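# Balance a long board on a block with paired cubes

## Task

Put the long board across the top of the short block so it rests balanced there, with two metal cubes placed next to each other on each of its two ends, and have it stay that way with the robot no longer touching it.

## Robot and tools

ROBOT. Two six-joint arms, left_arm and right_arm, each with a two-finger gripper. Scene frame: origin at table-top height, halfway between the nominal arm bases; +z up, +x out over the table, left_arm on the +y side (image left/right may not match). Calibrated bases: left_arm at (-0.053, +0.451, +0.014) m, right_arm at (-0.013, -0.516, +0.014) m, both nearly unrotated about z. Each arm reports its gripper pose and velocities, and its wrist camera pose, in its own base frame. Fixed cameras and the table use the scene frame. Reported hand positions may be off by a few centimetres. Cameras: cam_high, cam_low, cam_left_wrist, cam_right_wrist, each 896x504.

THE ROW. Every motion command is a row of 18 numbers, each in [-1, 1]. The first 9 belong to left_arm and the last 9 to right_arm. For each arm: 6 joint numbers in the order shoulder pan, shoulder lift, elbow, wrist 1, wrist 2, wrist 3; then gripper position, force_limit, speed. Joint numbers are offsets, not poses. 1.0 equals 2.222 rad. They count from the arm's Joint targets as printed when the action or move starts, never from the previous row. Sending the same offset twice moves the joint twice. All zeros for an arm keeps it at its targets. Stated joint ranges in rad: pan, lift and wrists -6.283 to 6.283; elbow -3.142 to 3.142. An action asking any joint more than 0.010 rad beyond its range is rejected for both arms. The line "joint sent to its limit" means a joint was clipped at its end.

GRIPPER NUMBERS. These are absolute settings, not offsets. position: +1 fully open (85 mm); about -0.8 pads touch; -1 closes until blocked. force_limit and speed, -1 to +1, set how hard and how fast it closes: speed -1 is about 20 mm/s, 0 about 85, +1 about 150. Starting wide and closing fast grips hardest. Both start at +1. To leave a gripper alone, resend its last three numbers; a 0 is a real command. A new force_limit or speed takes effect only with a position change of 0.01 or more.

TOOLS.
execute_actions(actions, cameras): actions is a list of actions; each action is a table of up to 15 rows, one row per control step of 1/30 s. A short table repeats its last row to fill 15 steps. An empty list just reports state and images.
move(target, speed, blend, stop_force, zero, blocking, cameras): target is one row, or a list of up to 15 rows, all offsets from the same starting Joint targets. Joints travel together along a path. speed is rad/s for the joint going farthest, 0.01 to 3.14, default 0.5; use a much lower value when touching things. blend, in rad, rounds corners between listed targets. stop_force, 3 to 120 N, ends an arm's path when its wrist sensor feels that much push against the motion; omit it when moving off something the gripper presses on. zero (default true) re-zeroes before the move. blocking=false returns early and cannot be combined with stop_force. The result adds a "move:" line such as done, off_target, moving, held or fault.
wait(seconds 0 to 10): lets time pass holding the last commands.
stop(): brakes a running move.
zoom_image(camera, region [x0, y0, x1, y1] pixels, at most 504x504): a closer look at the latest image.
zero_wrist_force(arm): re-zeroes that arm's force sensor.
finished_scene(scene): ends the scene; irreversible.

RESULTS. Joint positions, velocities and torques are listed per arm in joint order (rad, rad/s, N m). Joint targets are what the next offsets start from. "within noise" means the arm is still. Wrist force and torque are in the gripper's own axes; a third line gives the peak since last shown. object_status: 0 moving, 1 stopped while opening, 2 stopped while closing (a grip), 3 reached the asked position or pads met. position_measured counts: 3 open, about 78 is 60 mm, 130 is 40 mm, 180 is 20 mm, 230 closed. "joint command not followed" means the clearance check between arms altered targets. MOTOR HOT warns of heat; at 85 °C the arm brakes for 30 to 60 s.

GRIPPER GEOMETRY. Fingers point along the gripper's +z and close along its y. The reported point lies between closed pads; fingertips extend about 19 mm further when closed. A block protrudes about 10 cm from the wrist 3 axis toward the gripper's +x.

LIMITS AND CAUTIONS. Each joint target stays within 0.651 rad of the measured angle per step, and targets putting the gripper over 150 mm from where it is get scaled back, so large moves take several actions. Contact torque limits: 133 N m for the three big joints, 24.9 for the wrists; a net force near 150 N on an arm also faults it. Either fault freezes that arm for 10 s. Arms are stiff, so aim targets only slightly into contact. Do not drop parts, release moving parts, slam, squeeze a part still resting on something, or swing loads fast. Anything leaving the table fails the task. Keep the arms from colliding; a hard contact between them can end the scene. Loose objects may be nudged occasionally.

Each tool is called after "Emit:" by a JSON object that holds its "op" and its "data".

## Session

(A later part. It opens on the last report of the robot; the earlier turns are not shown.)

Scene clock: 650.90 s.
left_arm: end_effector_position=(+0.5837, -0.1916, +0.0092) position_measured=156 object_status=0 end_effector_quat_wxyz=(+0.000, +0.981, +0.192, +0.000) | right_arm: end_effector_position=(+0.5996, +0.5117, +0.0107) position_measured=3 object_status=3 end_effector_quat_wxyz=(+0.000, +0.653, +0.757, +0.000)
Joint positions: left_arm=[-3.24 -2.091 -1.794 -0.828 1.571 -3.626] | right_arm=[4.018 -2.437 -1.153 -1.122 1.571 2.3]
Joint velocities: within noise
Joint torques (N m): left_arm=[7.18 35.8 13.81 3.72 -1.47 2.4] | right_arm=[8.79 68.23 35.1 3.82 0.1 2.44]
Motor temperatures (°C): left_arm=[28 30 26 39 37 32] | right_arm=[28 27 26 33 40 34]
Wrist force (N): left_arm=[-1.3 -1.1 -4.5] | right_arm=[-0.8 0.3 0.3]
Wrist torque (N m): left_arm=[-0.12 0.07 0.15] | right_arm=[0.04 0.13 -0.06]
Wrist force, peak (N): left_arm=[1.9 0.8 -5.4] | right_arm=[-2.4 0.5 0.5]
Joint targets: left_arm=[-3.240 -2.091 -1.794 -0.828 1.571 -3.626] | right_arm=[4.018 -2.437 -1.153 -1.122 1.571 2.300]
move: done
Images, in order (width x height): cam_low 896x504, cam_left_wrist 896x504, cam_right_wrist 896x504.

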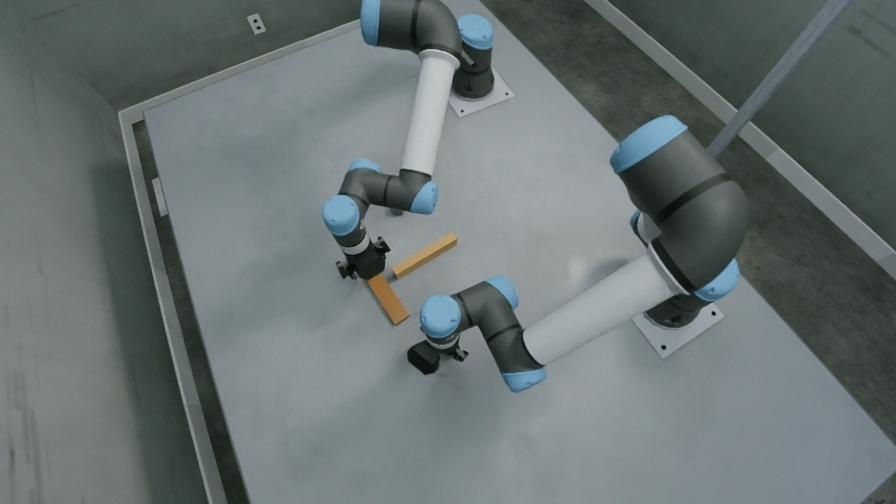

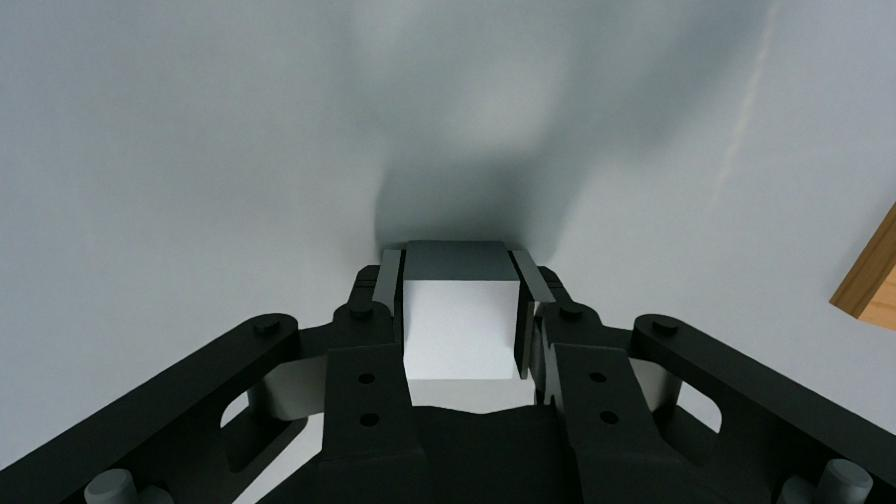

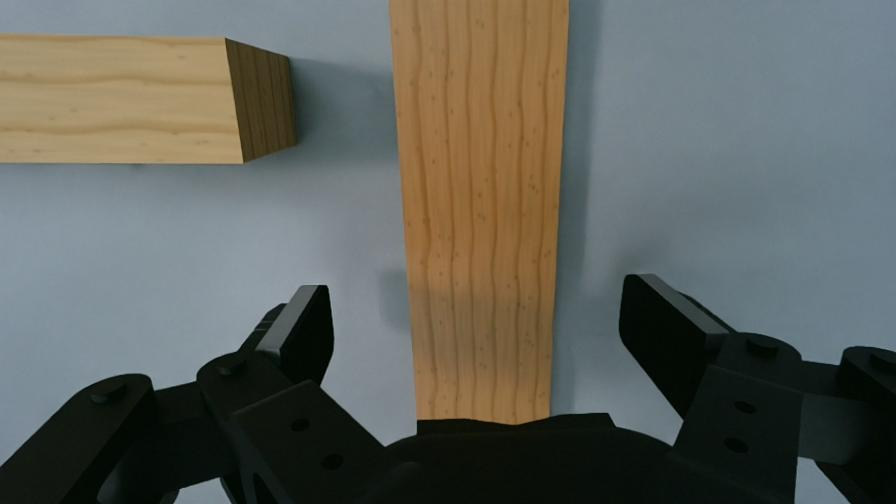

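Emit:
{"op": "move", "data": {"target": [0, 0, 0, 0, 0, 0, -1, -0.8, -1, 0, -0.0131, -0.0068, 0.0199, 0, 0, 1, 1, 1], "speed": 0.018, "stop_force": 6, "cameras": ["cam_right_wrist"]}}

Scene clock: 658.73 s.
left_arm: end_effector_position=(+0.5837, -0.1916, +0.0092) position_measured=156 object_status=2 end_effector_quat_wxyz=(+0.000, +0.981, +0.192, +0.000) | right_arm: end_effector_position=(+0.5997, +0.5118, -0.0077) position_measured=3 object_status=3 end_effector_quat_wxyz=(+0.000, +0.653, +0.757, +0.000)
Joint positions: left_arm=[-3.24 -2.091 -1.794 -0.828 1.571 -3.626] | right_arm=[4.018 -2.458 -1.164 -1.09 1.571 2.3]
Joint velocities: within noise
Joint torques (N m): left_arm=[7.15 37.93 26.31 1.5 -1.42 2.44] | right_arm=[8.34 61.57 30.51 0 0.17 1.65]
Motor temperatures (°C): left_arm=[28 30 26 39 37 32] | right_arm=[28 27 26 33 40 34]
Wrist force (N): left_arm=[-1.7 -1.3 -3.7] | right_arm=[0.9 2.4 -6.7]
Wrist torque (N m): left_arm=[-0.11 0.06 0.15] | right_arm=[-0.30 0.12 -0.15]
Wrist force, peak (N): left_arm=[-1.4 -1.4 -5.0] | right_arm=[-4.0 -5.0 -21.0]
Joint targets: left_arm=[-3.240 -2.091 -1.794 -0.828 1.571 -3.626] | right_arm=[4.018 -2.458 -1.164 -1.090 1.571 2.300]
move: contact (right_arm); right_arm: the wrist 1 is farthest, 0.012 rad from its target
Images, in order (width x height): cam_right_wrist 896x504.

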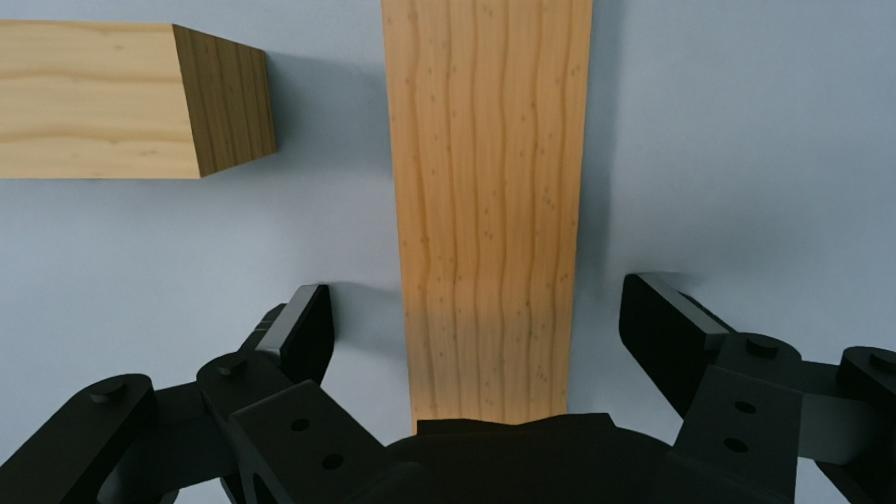

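Emit:
{"op": "move", "data": {"target": [[0, 0, 0, 0, 0, 0, -1, -0.8, -1, 0, 0.0064, 0.0036, -0.0102, 0, 0, 1, 1, 1], [0, 0, 0, 0, 0, 0, -1, -0.8, -1, 0, 0.0064, 0.0036, -0.0102, 0, 0, 0.3, -0.8, 0], [0, 0, 0, 0, 0, 0, -1, -0.8, -1, 0, 0.0064, 0.0036, -0.0102, 0, 0, -1, -0.8, -1]], "speed": 0.1, "cameras": ["cam_right_wrist"]}}

Scene clock: 679.67 s.
left_arm: end_effector_position=(+0.5837, -0.1916, +0.0092) position_measured=156 object_status=2 end_effector_quat_wxyz=(+0.000, +0.981, +0.192, +0.000) | right_arm: end_effector_position=(+0.5997, +0.5118, +0.0047) position_measured=119 object_status=0 end_effector_quat_wxyz=(+0.000, +0.653, +0.757, +0.000)
Joint positions: left_arm=[-3.24 -2.091 -1.794 -0.828 1.571 -3.626] | right_arm=[4.018 -2.444 -1.156 -1.112 1.571 2.3]
Joint velocities: within noise
Joint torques (N m): left_arm=[6.73 38.37 26.04 0.84 -1.3 2.42] | right_arm=[8.46 49.69 15.76 5 -0.03 1.56]
Motor temperatures (°C): left_arm=[28 30 26 39 37 32] | right_arm=[28 27 26 33 40 34]
Wrist force (N): left_arm=[-1.8 -1.4 -3.9] | right_arm=[-2.8 -1.8 -9.8]
Wrist torque (N m): left_arm=[-0.12 0.07 0.15] | right_arm=[0.07 0.13 -0.07]
Wrist force, peak (N): left_arm=[-1.8 -1.7 -4.7] | right_arm=[-3.1 -2.2 -10.8]
Joint targets: left_arm=[-3.240 -2.091 -1.794 -0.828 1.571 -3.626] | right_arm=[4.018 -2.444 -1.156 -1.112 1.571 2.300]
move: done
Images, in order (width x height): cam_right_wrist 896x504.

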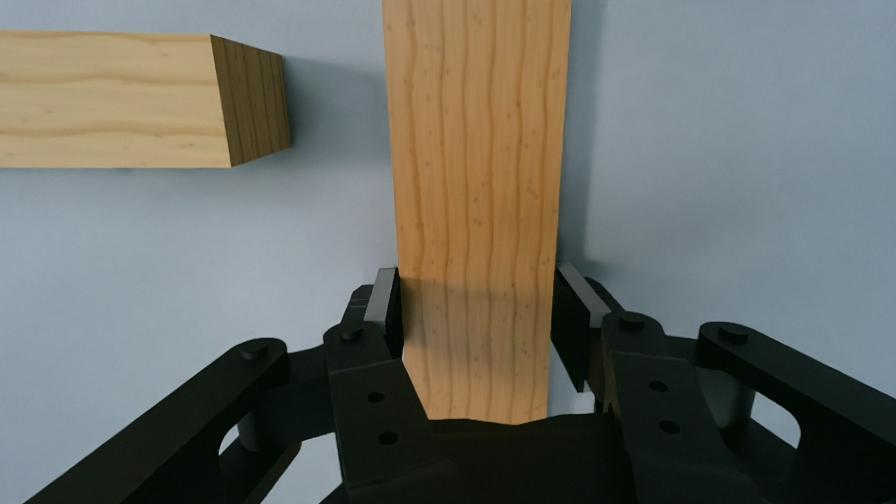

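Emit:
{"op": "move", "data": {"target": [[0, 0.0686, 0.0482, -0.1165, 0, 0, -1, -0.8, -1, 0, 0.0464, 0.0545, -0.1012, 0, 0, -1, -0.8, -1], [0, 0.0686, 0.0482, -0.1165, 0, 0, -1, -0.8, -1, 0.0788, 0.1679, -0.1492, -0.0188, 0, 0.0925, -1, -0.8, -1]], "speed": [0.25, 0.3], "blend": [0.03, 0]}}

Scene clock: 717.97 s.
left_arm: end_effector_position=(+0.5838, -0.1916, +0.1201) position_measured=156 object_status=2 end_effector_quat_wxyz=(+0.000, +0.981, +0.192, +0.000) | right_arm: end_effector_position=(+0.4442, +0.5086, +0.1194) position_measured=119 object_status=2 end_effector_quat_wxyz=(+0.000, +0.665, +0.747, +0.000)
Joint positions: left_arm=[-3.24 -1.938 -1.687 -1.087 1.571 -3.626] | right_arm=[4.193 -2.071 -1.488 -1.154 1.571 2.506]
Joint velocities: within noise
Joint torques (N m): left_arm=[6.77 32.54 13.37 2.11 -1.36 2.31] | right_arm=[-4.17 44.35 25.64 1.05 0.1 -2.84]
Motor temperatures (°C): left_arm=[28 30 26 39 37 32] | right_arm=[28 27 26 33 40 34]
Wrist force (N): left_arm=[-0.4 -1.0 0.5] | right_arm=[-1.1 0.3 1.3]
Wrist torque (N m): left_arm=[-0.24 0.09 0.09] | right_arm=[0.02 0.14 -0.06]
Wrist force, peak (N): left_arm=[-1.5 -1.5 -4.8] | right_arm=[-3.1 -1.8 -10.3]
Joint targets: left_arm=[-3.240 -1.938 -1.687 -1.087 1.571 -3.626] | right_arm=[4.193 -2.071 -1.488 -1.154 1.571 2.506]
move: done

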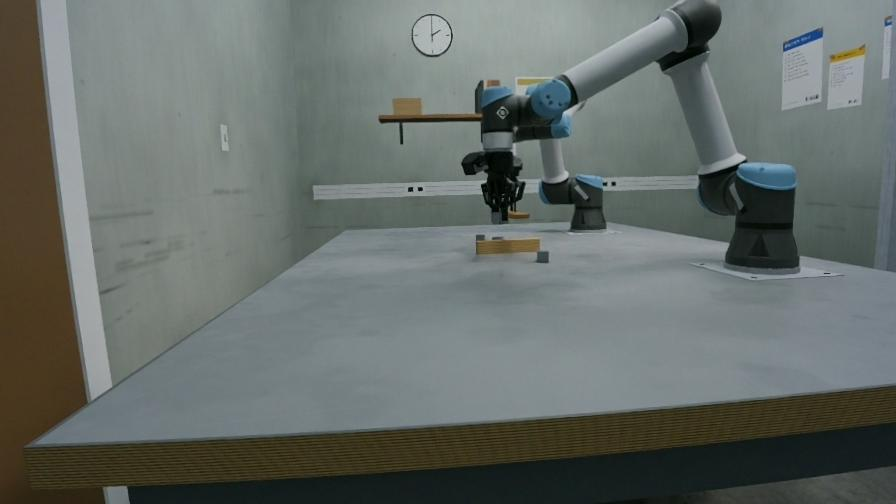

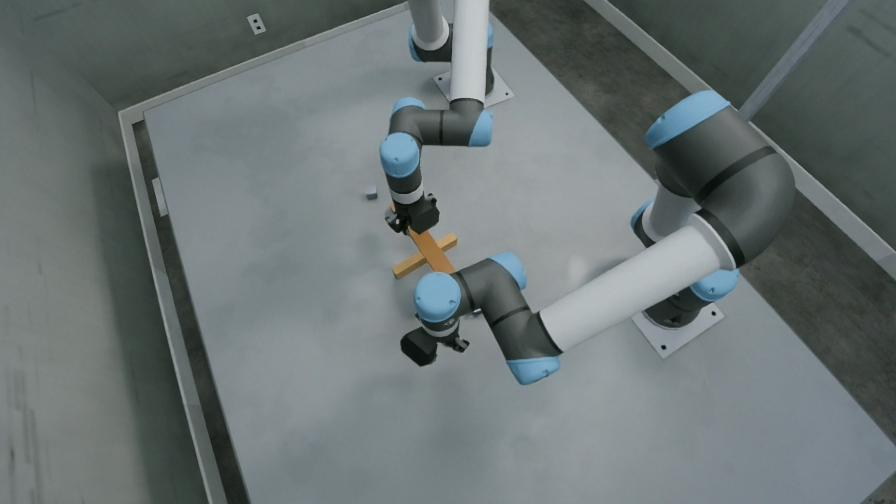

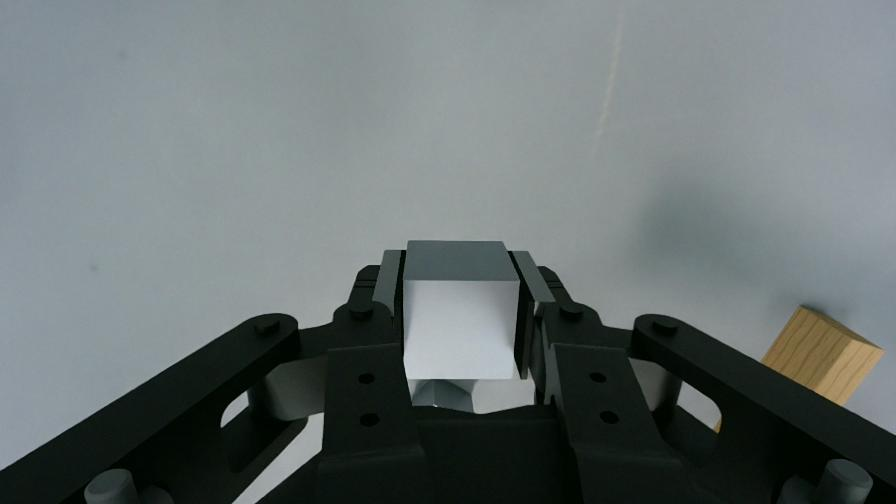

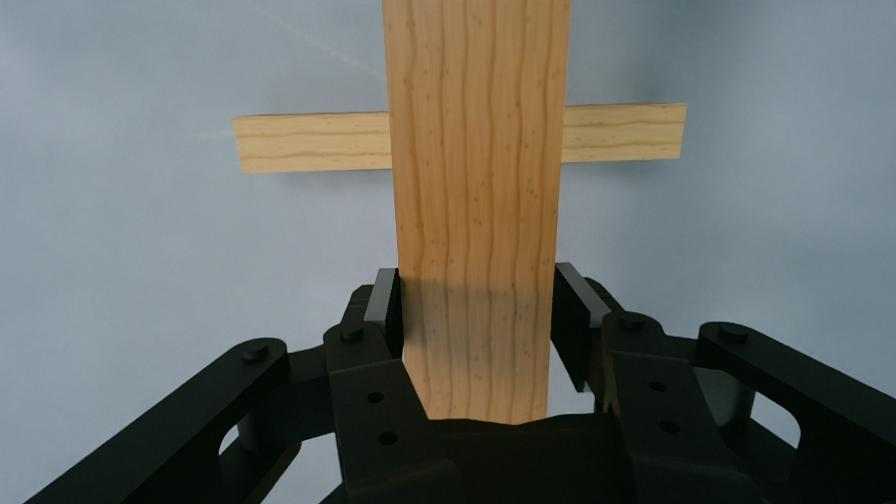

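Emit:
{"op": "move", "data": {"target": [0, 0, 0, 0, 0, 0, -1, -0.8, -1, -0.0016, -0.0270, -0.0340, 0.0613, 0, -0.0016, -1, -0.8, -1], "speed": 0.15, "cameras": ["cam_right_wrist", "cam_high"]}}

Scene clock: 737.23 s.
left_arm: end_effector_position=(+0.5838, -0.1916, +0.1201) position_measured=156 object_status=2 end_effector_quat_wxyz=(+0.000, +0.981, +0.192, +0.000) | right_arm: end_effector_position=(+0.4447, +0.5046, +0.0594) position_measured=119 object_status=2 end_effector_quat_wxyz=(+0.000, +0.665, +0.747, +0.000)
Joint positions: left_arm=[-3.24 -1.938 -1.687 -1.087 1.571 -3.626] | right_arm=[4.189 -2.131 -1.563 -1.018 1.571 2.502]
Joint velocities: within noise
Joint torques (N m): left_arm=[6.69 33.54 23.4 0.97 -1.34 2.36] | right_arm=[-3.75 57.65 36.07 0.91 0.12 -2.32]
Motor temperatures (°C): left_arm=[28 30 26 39 37 32] | right_arm=[28 27 26 33 40 34]
Wrist force (N): left_arm=[-0.8 -0.7 0.4] | right_arm=[-1.2 0.5 1.2]
Wrist torque (N m): left_arm=[-0.19 0.15 0.09] | right_arm=[0.05 0.15 -0.06]
Wrist force, peak (N): left_arm=[-0.7 -0.9 0.9] | right_arm=[-1.2 0.4 2.3]
Joint targets: left_arm=[-3.240 -1.938 -1.687 -1.087 1.571 -3.626] | right_arm=[4.189 -2.131 -1.563 -1.018 1.571 2.502]
move: done
Images, in order (width x height): cam_high 896x504, cam_right_wrist 896x504.

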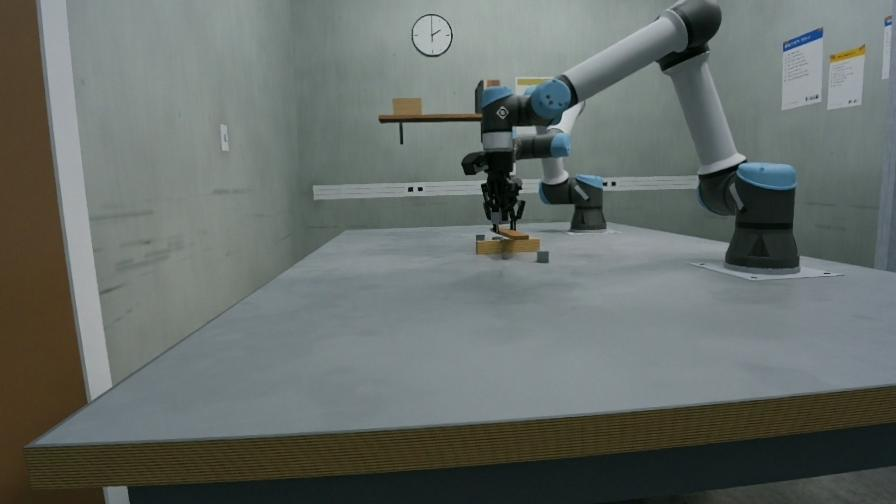

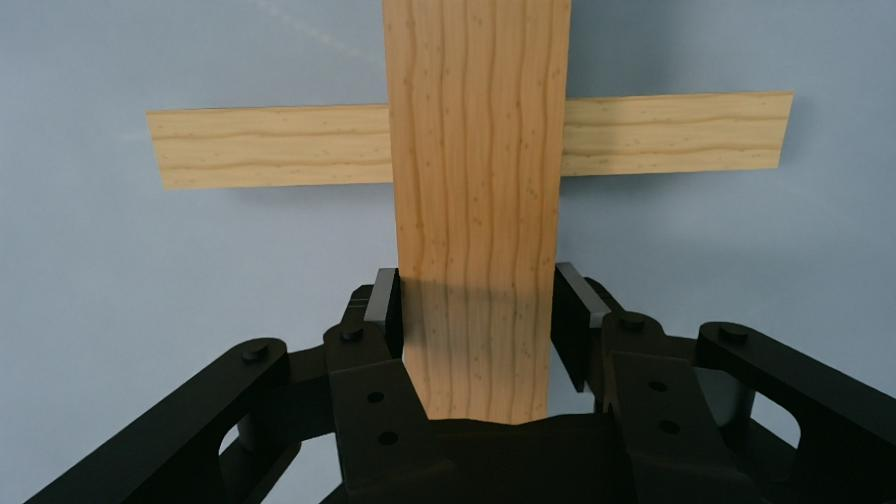

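Emit:
{"op": "move", "data": {"target": [0, 0, 0, 0, 0, 0, -1, -0.8, -1, 0, -0.0175, -0.0115, 0.0288, 0, 0, -1, -0.8, -1], "speed": 0.015, "stop_force": 4, "cameras": ["cam_right_wrist", "cam_high", "cam_low"]}}

Scene clock: 750.70 s.
left_arm: end_effector_position=(+0.5838, -0.1916, +0.1201) position_measured=156 object_status=2 end_effector_quat_wxyz=(+0.000, +0.981, +0.192, +0.000) | right_arm: end_effector_position=(+0.4448, +0.5048, +0.0441) position_measured=119 object_status=2 end_effector_quat_wxyz=(+0.000, +0.665, +0.747, +0.000)
Joint positions: left_arm=[-3.24 -1.938 -1.687 -1.087 1.571 -3.626] | right_arm=[4.189 -2.151 -1.576 -0.985 1.571 2.502]
Joint velocities: within noise
Joint torques (N m): left_arm=[6.39 35.06 30.42 1.1 -1.38 2.37] | right_arm=[6.99 54.62 32.08 1.02 0.19 2.51]
Motor temperatures (°C): left_arm=[28 30 26 39 37 32] | right_arm=[28 27 26 33 40 34]
Wrist force (N): left_arm=[-0.8 -1.0 0.4] | right_arm=[-1.3 0.3 -3.6]
Wrist torque (N m): left_arm=[-0.24 0.15 0.09] | right_arm=[0.07 0.29 -0.06]
Wrist force, peak (N): left_arm=[-0.5 -1.1 0.7] | right_arm=[-2.6 0.3 -6.0]
Joint targets: left_arm=[-3.240 -1.938 -1.687 -1.087 1.571 -3.626] | right_arm=[4.189 -2.151 -1.576 -0.985 1.571 2.502]
move: contact (right_arm); right_arm: the wrist 1 is farthest, 0.031 rad from its target
Images, in order (width x height): cam_high 896x504, cam_low 896x504, cam_right_wrist 896x504.

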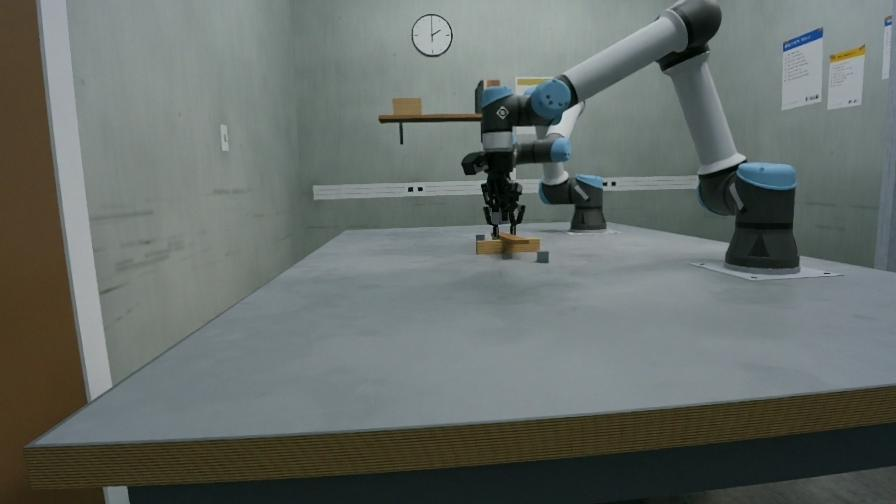

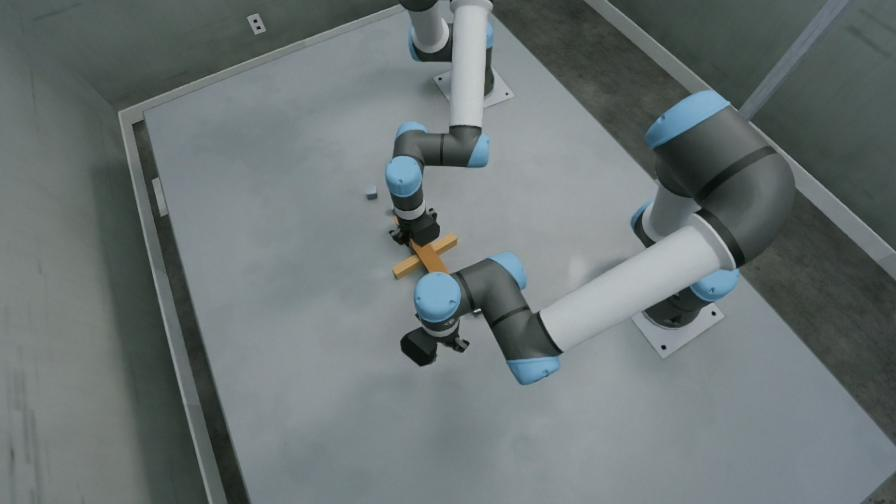

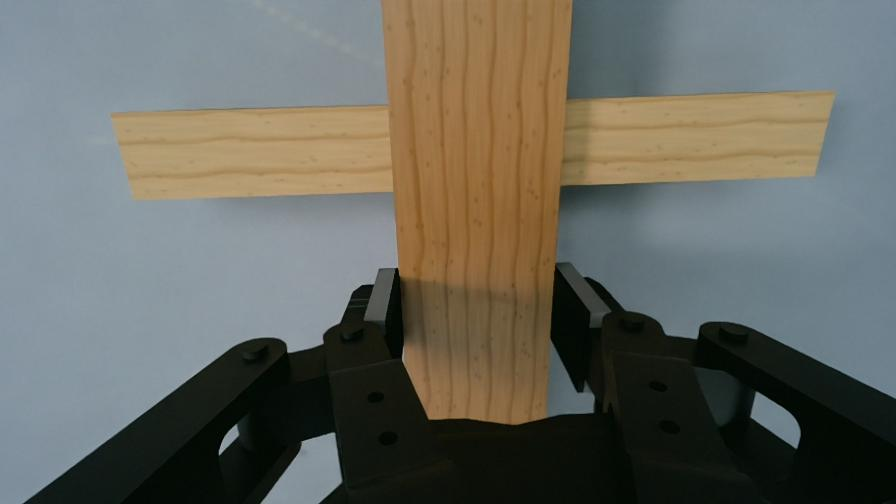

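Emit:
{"op": "move", "data": {"target": [[0, 0, 0, 0, 0, 0, -1, -0.8, -1, 0, 0, 0, 0, 0, 0, 0.5, -0.8, -0.7], [0, 0, 0, 0, 0, 0, -1, -0.8, -1, 0, 0.0248, 0.0194, -0.0444, 0, 0, 0.5, -0.8, -0.7], [0, 0, 0, 0, 0, 0, -1, -0.8, -1, 0, 0.0469, 0.0477, -0.0948, 0, 0, 0.5, -0.8, -0.7]], "speed": [0.1, 0.12, 0.2], "blend": [0, 0.03, 0]}}

Scene clock: 801.73 s.
left_arm: end_effector_position=(+0.5838, -0.1916, +0.1201) position_measured=156 object_status=2 end_effector_quat_wxyz=(+0.000, +0.981, +0.192, +0.000) | right_arm: end_effector_position=(+0.4447, +0.5046, +0.1394) position_measured=66 object_status=3 end_effector_quat_wxyz=(+0.000, +0.665, +0.747, +0.000)
Joint positions: left_arm=[-3.24 -1.938 -1.687 -1.087 1.571 -3.626] | right_arm=[4.189 -2.047 -1.47 -1.195 1.571 2.502]
Joint velocities: within noise
Joint torques (N m): left_arm=[6.32 36.52 29.56 1.12 -1.32 2.26] | right_arm=[7.75 36.52 16.32 4.3 0.13 2.58]
Motor temperatures (°C): left_arm=[28 30 26 39 37 32] | right_arm=[28 27 26 33 40 34]
Wrist force (N): left_arm=[-0.7 -0.7 0.6] | right_arm=[-1.0 0.3 -0.1]
Wrist torque (N m): left_arm=[-0.19 0.15 0.09] | right_arm=[0.03 0.16 -0.06]
Wrist force, peak (N): left_arm=[-0.4 -1.1 0.8] | right_arm=[-1.5 0.1 -4.4]
Joint targets: left_arm=[-3.240 -1.938 -1.687 -1.087 1.571 -3.626] | right_arm=[4.189 -2.047 -1.470 -1.196 1.571 2.502]
move: done

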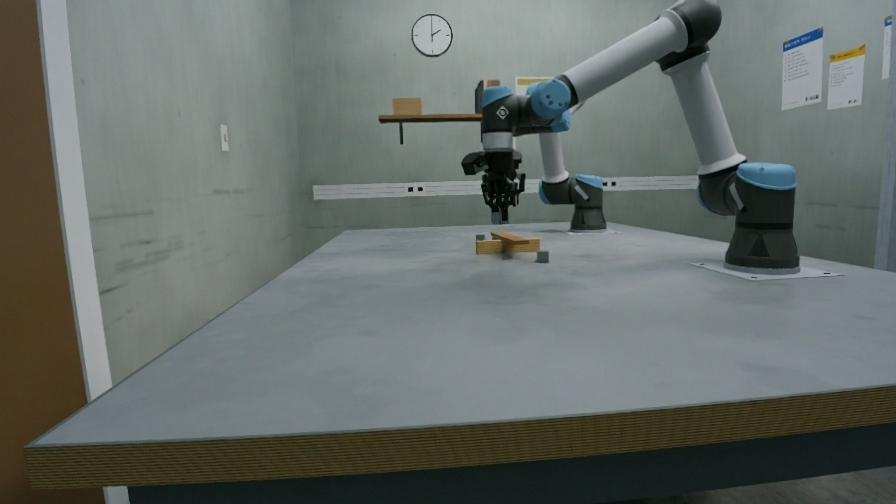

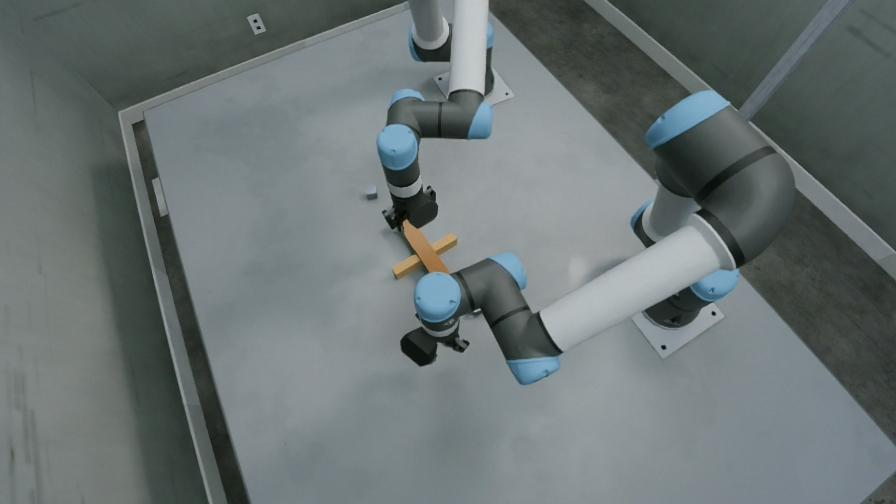

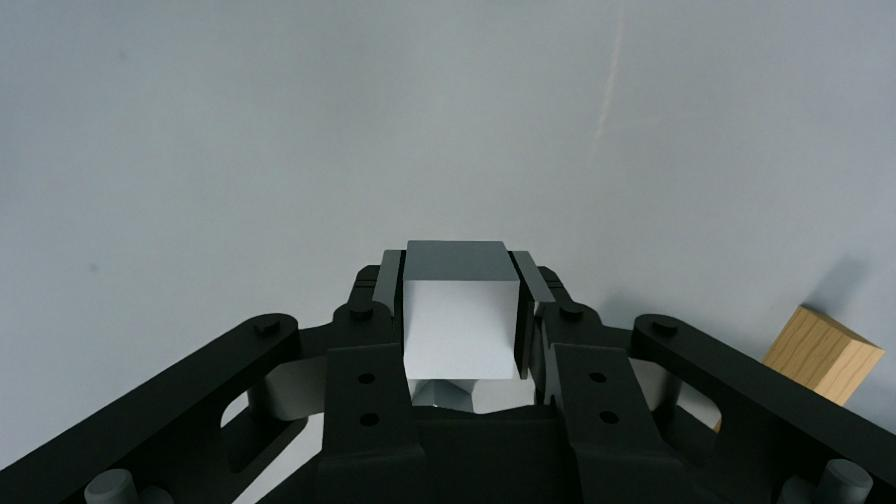

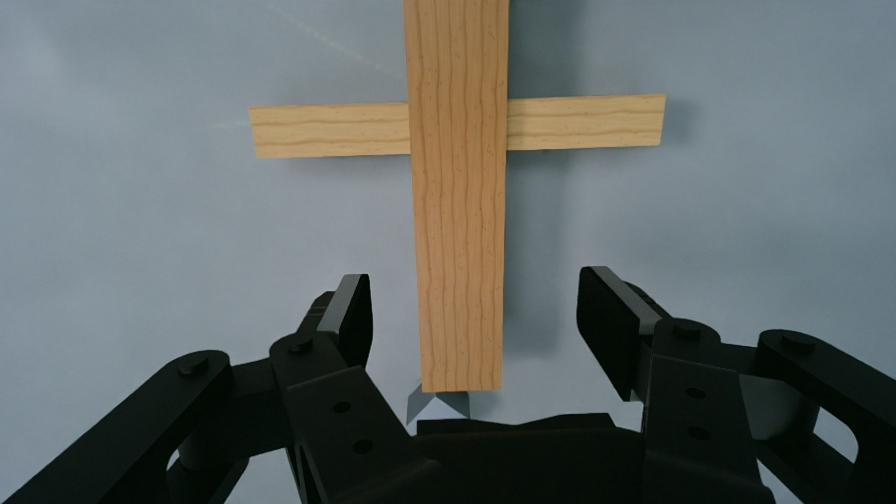

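Emit:
{"op": "move", "data": {"target": [-0.1105, 0.0061, -0.0092, 0.0029, 0, 0.0378, -1, -0.8, -1, -0.0567, 0.0720, -0.1572, 0.0854, 0, -0.9901, 0.5, -0.8, -0.7], "speed": 1.2, "cameras": ["cam_left_wrist", "cam_right_wrist", "cam_low"]}}

Scene clock: 875.37 s.
left_arm: end_effector_position=(+0.5133, -0.3255, +0.1197) position_measured=156 object_status=2 end_effector_quat_wxyz=(+0.000, +1.000, +0.028, +0.000) | right_arm: end_effector_position=(+0.4464, +0.3680, +0.0995) position_measured=66 object_status=3 end_effector_quat_wxyz=(+0.000, -0.305, +0.952, +0.000)
Joint positions: left_arm=[-3.486 -1.925 -1.707 -1.081 1.571 -3.542] | right_arm=[4.063 -1.887 -1.82 -1.006 1.571 0.302]
Joint velocities: within noise
Joint torques (N m): left_arm=[8.91 41.87 14.96 4.45 -1.24 -1.79] | right_arm=[9.41 26.68 35.33 0.44 0.16 -2.3]
Motor temperatures (°C): left_arm=[28 30 26 39 37 32] | right_arm=[28 27 26 33 40 33]
Wrist force (N): left_arm=[-0.6 -0.3 0.5] | right_arm=[-1.0 0.3 -0.1]
Wrist torque (N m): left_arm=[-0.10 0.08 0.07] | right_arm=[0.04 0.17 -0.04]
Wrist force, peak (N): left_arm=[-0.4 -1.4 0.6] | right_arm=[-1.3 0.6 -0.1]
Joint targets: left_arm=[-3.486 -1.925 -1.707 -1.081 1.571 -3.542] | right_arm=[4.063 -1.887 -1.820 -1.006 1.571 0.302]
move: done
Images, in order (width x height): cam_low 896x504, cam_left_wrist 896x504, cam_right_wrist 896x504.

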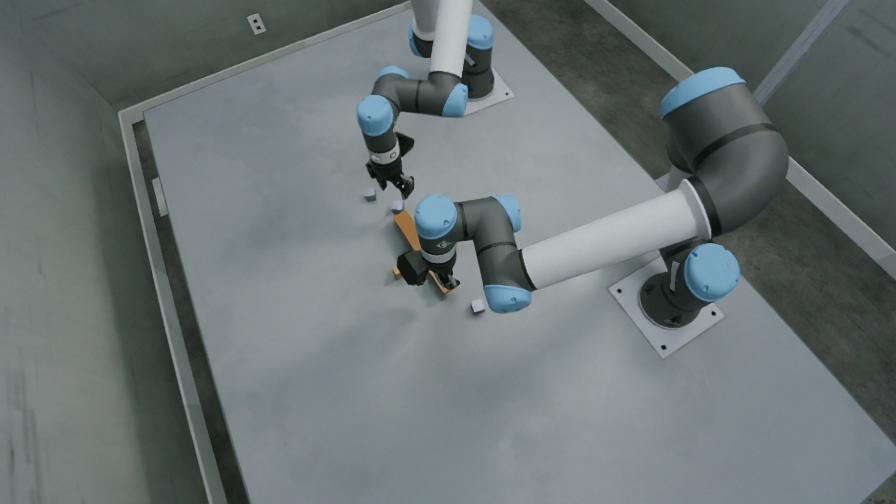

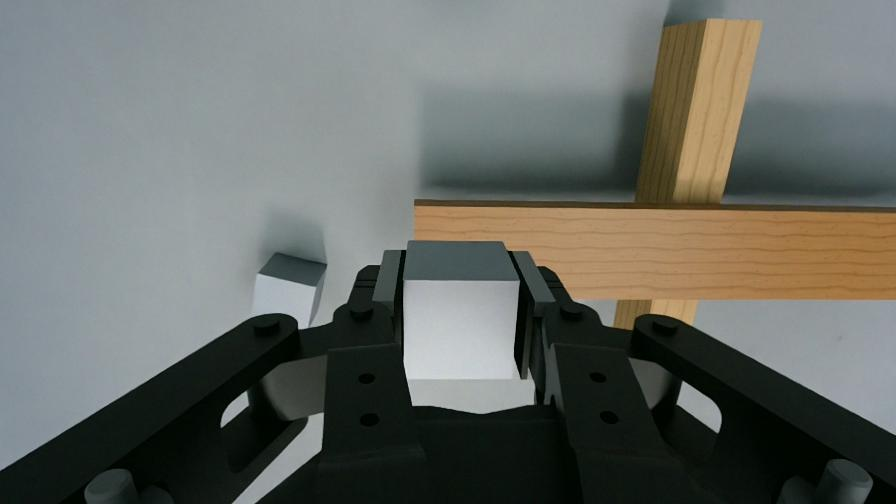

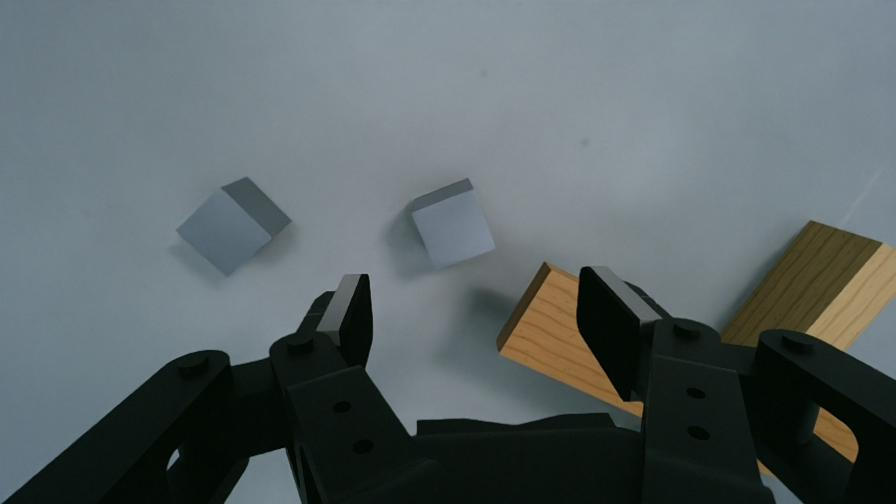

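Emit:
{"op": "move", "data": {"target": [0.0023, -0.0355, -0.0197, 0.0554, 0, 0.0021, -1, -0.8, -1, -0.0022, -0.0309, -0.0254, 0.0566, 0, -0.1421, 0.2, -0.8, -0.5], "speed": 0.3, "cameras": ["cam_left_wrist", "cam_right_wrist"]}}

Scene clock: 950.53 s.
left_arm: end_effector_position=(+0.5205, -0.3248, +0.0658) position_measured=156 object_status=2 end_effector_quat_wxyz=(+0.000, +1.000, +0.028, +0.000) | right_arm: end_effector_position=(+0.4474, +0.3649, +0.0498) position_measured=104 object_status=3 end_effector_quat_wxyz=(+0.000, -0.449, +0.894, +0.000)
Joint positions: left_arm=[-3.48 -2.003 -1.751 -0.957 1.571 -3.537] | right_arm=[4.058 -1.956 -1.876 -0.88 1.571 -0.013]
Joint velocities: within noise
Joint torques (N m): left_arm=[3.63 46.29 30.46 1 -1.36 1.65] | right_arm=[-1.95 47.81 33.11 0.8 0.14 0.33]
Motor temperatures (°C): left_arm=[28 30 26 39 37 32] | right_arm=[28 27 26 33 40 33]
Wrist force (N): left_arm=[-0.6 -0.9 0.9] | right_arm=[-0.8 0.4 -0.2]
Wrist torque (N m): left_arm=[-0.20 0.06 0.11] | right_arm=[0.07 0.14 -0.04]
Wrist force, peak (N): left_arm=[-0.6 -0.5 1.7] | right_arm=[-1.0 0.5 -0.9]
Joint targets: left_arm=[-3.481 -2.003 -1.751 -0.957 1.571 -3.537] | right_arm=[4.058 -1.956 -1.876 -0.880 1.571 -0.014]
move: done
Images, in order (width x height): cam_left_wrist 896x504, cam_right_wrist 896x504.

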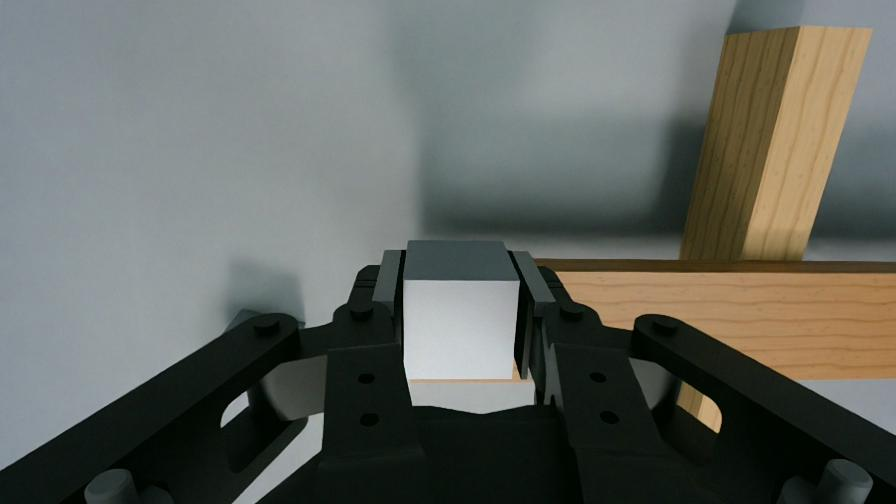

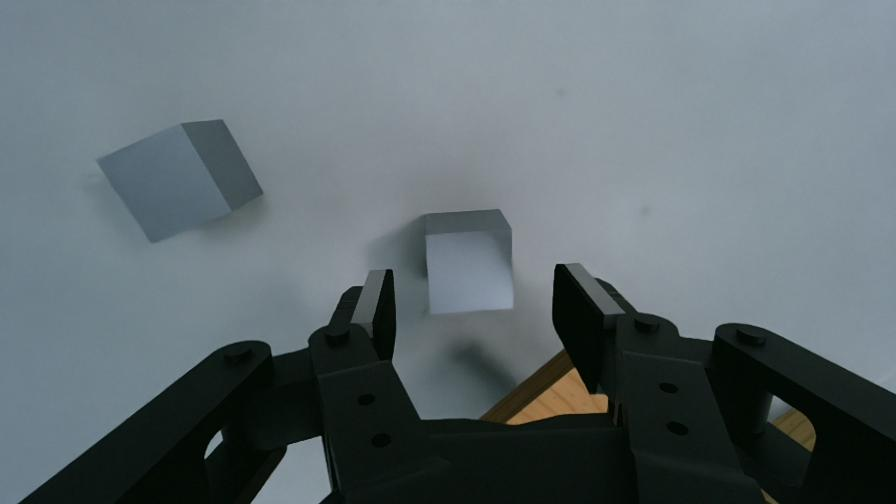

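Emit:
{"op": "zoom_image", "data": {"camera": "cam_left_wrist", "region": [360, 220, 600, 420]}}

Scaled by 2.100 from the camera's 896x504 image, which has a finer 1280x720 frame.

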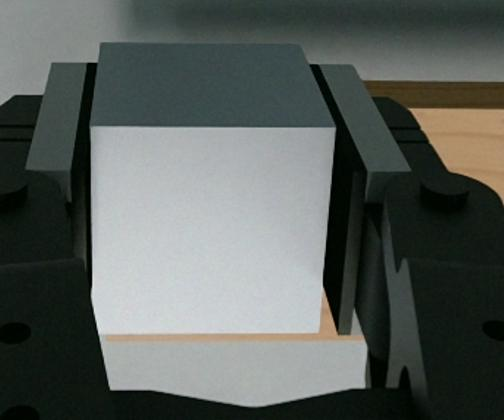

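Emit:
{"op": "move", "data": {"target": [[0, 0, 0, 0, 0, 0, -1, -0.8, -1, 0, -0.0309, -0.0147, 0.0454, 0, 0, 0.2, -0.8, -0.5], [0, 0, 0, 0, 0, 0, -1, -0.8, -1, 0, -0.0309, -0.0147, 0.0454, 0, 0, -1, -0.8, -1]], "speed": 0.12, "cameras": ["cam_right_wrist"]}}

Scene clock: 975.43 s.
left_arm: end_effector_position=(+0.5206, -0.3248, +0.0659) position_measured=156 object_status=2 end_effector_quat_wxyz=(+0.000, +1.000, +0.028, +0.000) | right_arm: end_effector_position=(+0.4473, +0.3647, +0.0086) position_measured=156 object_status=0 end_effector_quat_wxyz=(+0.000, -0.449, +0.894, +0.000)
Joint positions: left_arm=[-3.481 -2.003 -1.751 -0.957 1.571 -3.537] | right_arm=[4.058 -2.024 -1.909 -0.779 1.571 -0.014]
Joint velocities: within noise
Joint torques (N m): left_arm=[-6.46 46.18 18.38 3.37 -1.31 -2.27] | right_arm=[6.97 44.27 29.45 1.72 0.25 -2.88]
Motor temperatures (°C): left_arm=[28 30 26 39 37 32] | right_arm=[28 27 26 33 40 33]
Wrist force (N): left_arm=[-0.7 -0.8 0.8] | right_arm=[0.9 0.2 -4.3]
Wrist torque (N m): left_arm=[-0.18 0.08 0.11] | right_arm=[0.05 0.17 -0.06]
Wrist force, peak (N): left_arm=[-0.9 -0.6 1.2] | right_arm=[0.5 0.0 -5.7]
Joint targets: left_arm=[-3.481 -2.003 -1.751 -0.957 1.571 -3.537] | right_arm=[4.058 -2.024 -1.909 -0.779 1.571 -0.014]
move: done
Images, in order (width x height): cam_right_wrist 896x504.

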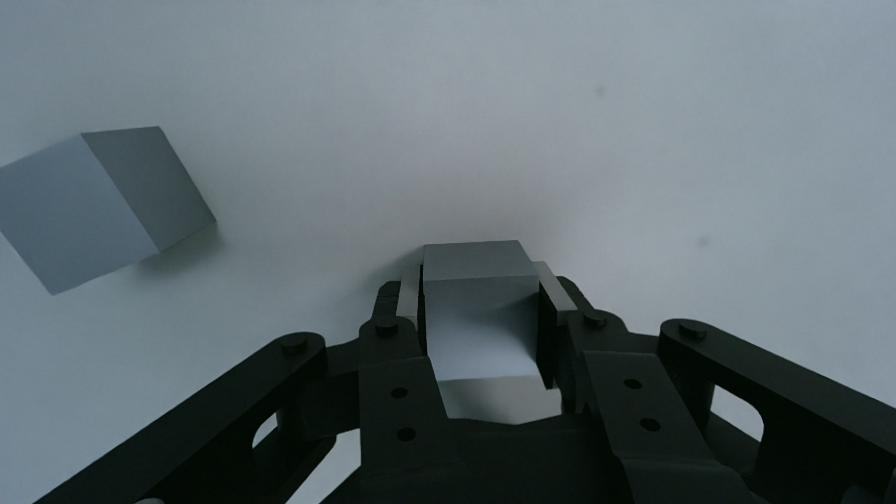

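Emit:
{"op": "move", "data": {"target": [[0, 0, 0, 0, 0, 0, -1, -0.8, -1, 0, 0.0378, 0.0187, -0.0567, 0, 0, -1, -0.8, -1], [-0.0011, -0.0005, 0.0004, -0.0005, 0, -0.0012, -1, -0.8, -1, 0, 0.0744, 0.0496, -0.1243, 0, 0, -1, -0.8, -1], [-0.0011, -0.0005, 0.0004, -0.0005, 0, -0.0012, -1, -0.8, -1, 0.0375, 0.0375, 0.1014, -0.1390, 0, 0.4038, -1, -0.8, -1], [-0.0011, -0.0005, 0.0004, -0.0005, 0, -0.0012, -1, -0.8, -1, 0.0375, 0.0099, 0.0756, -0.0856, 0, 0.4038, -1, -0.8, -1]], "speed": [0.15, 0.25, 0.6, 0.2], "blend": [0.03, 0.04, 0.03, 0]}}

Scene clock: 1010.47 s.
left_arm: end_effector_position=(+0.5198, -0.3261, +0.0655) position_measured=156 object_status=2 end_effector_quat_wxyz=(+0.000, +1.000, +0.029, +0.000) | right_arm: end_effector_position=(+0.4365, +0.4336, +0.0696) position_measured=156 object_status=2 end_effector_quat_wxyz=(+0.000, -0.058, +0.998, +0.000)
Joint positions: left_arm=[-3.483 -2.005 -1.75 -0.959 1.571 -3.54] | right_arm=[4.142 -2.002 -1.741 -0.969 1.571 0.884]
Joint velocities: within noise
Joint torques (N m): left_arm=[6.6 42.78 20.98 3.88 -1.31 2.33] | right_arm=[-6.95 48.8 34.36 1.74 0.23 2.96]
Motor temperatures (°C): left_arm=[28 30 26 39 37 32] | right_arm=[28 27 26 33 40 33]
Wrist force (N): left_arm=[-0.7 -0.8 0.9] | right_arm=[-1.2 0.5 0.8]
Wrist torque (N m): left_arm=[-0.19 0.08 0.11] | right_arm=[0.07 0.20 -0.06]
Wrist force, peak (N): left_arm=[-0.8 -0.9 1.2] | right_arm=[0.7 0.2 -5.9]
Joint targets: left_arm=[-3.483 -2.005 -1.750 -0.959 1.571 -3.540] | right_arm=[4.142 -2.002 -1.741 -0.969 1.571 0.884]
move: done

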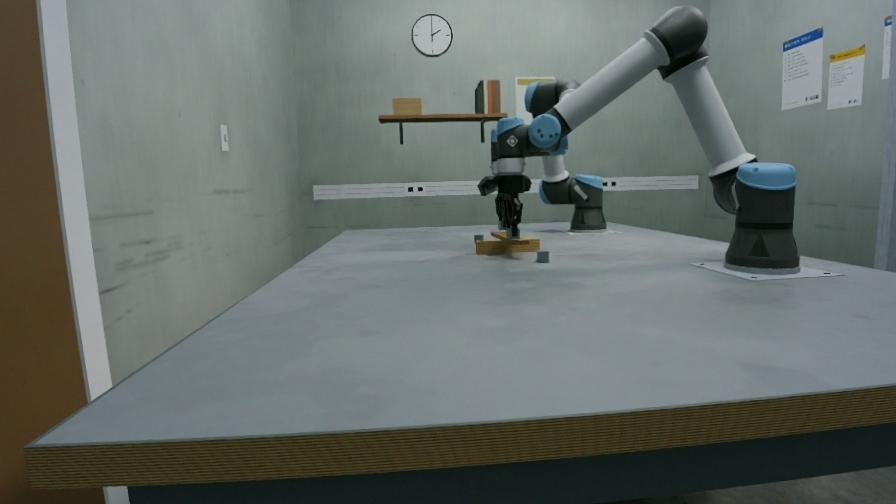

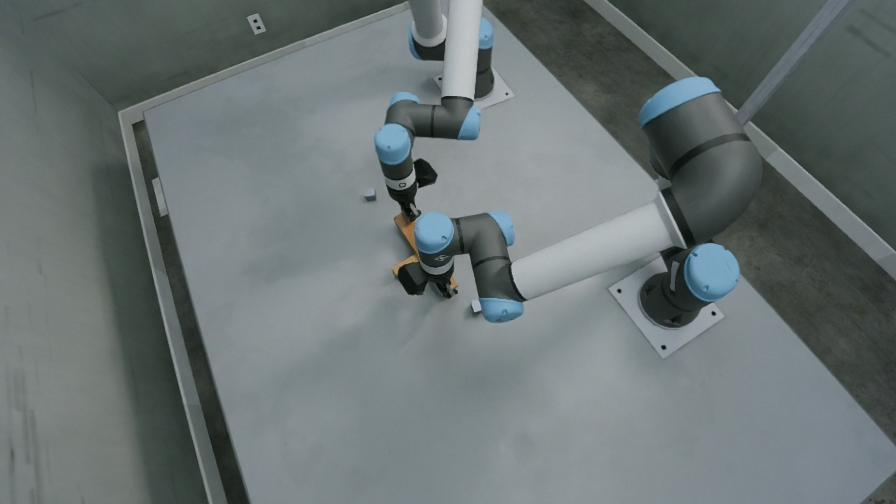

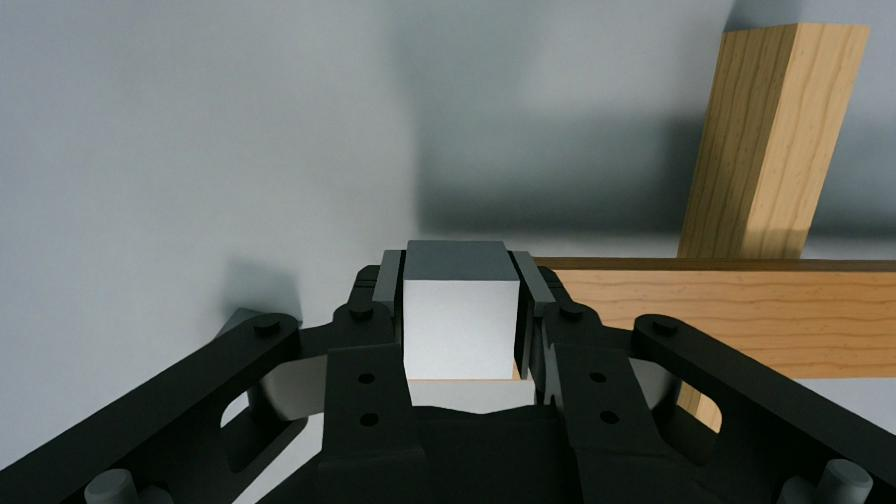

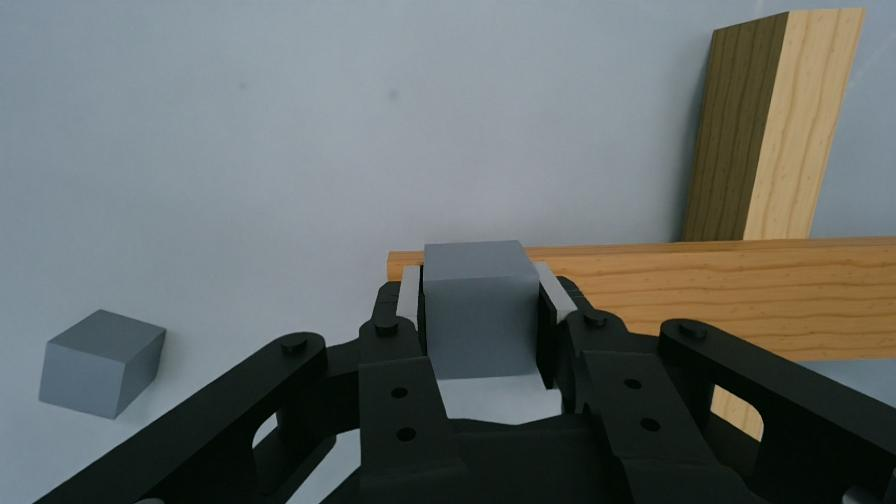

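Emit:
{"op": "zoom_image", "data": {"camera": "cam_right_wrist", "region": [370, 200, 770, 420]}}

Emit:
{"op": "zoom_image", "data": {"camera": "cam_high", "region": [450, 205, 570, 275]}}

Scaled by 1.260 from the camera's 896x504 image, which has a finer 1280x720 frame.

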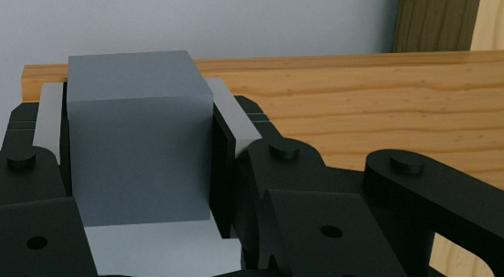

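Scaled by 4.200 from the camera's 896x504 image, which has a finer 1280x720 frame.

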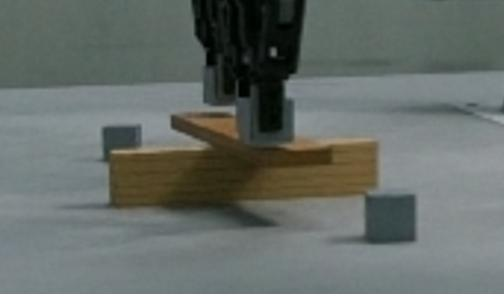

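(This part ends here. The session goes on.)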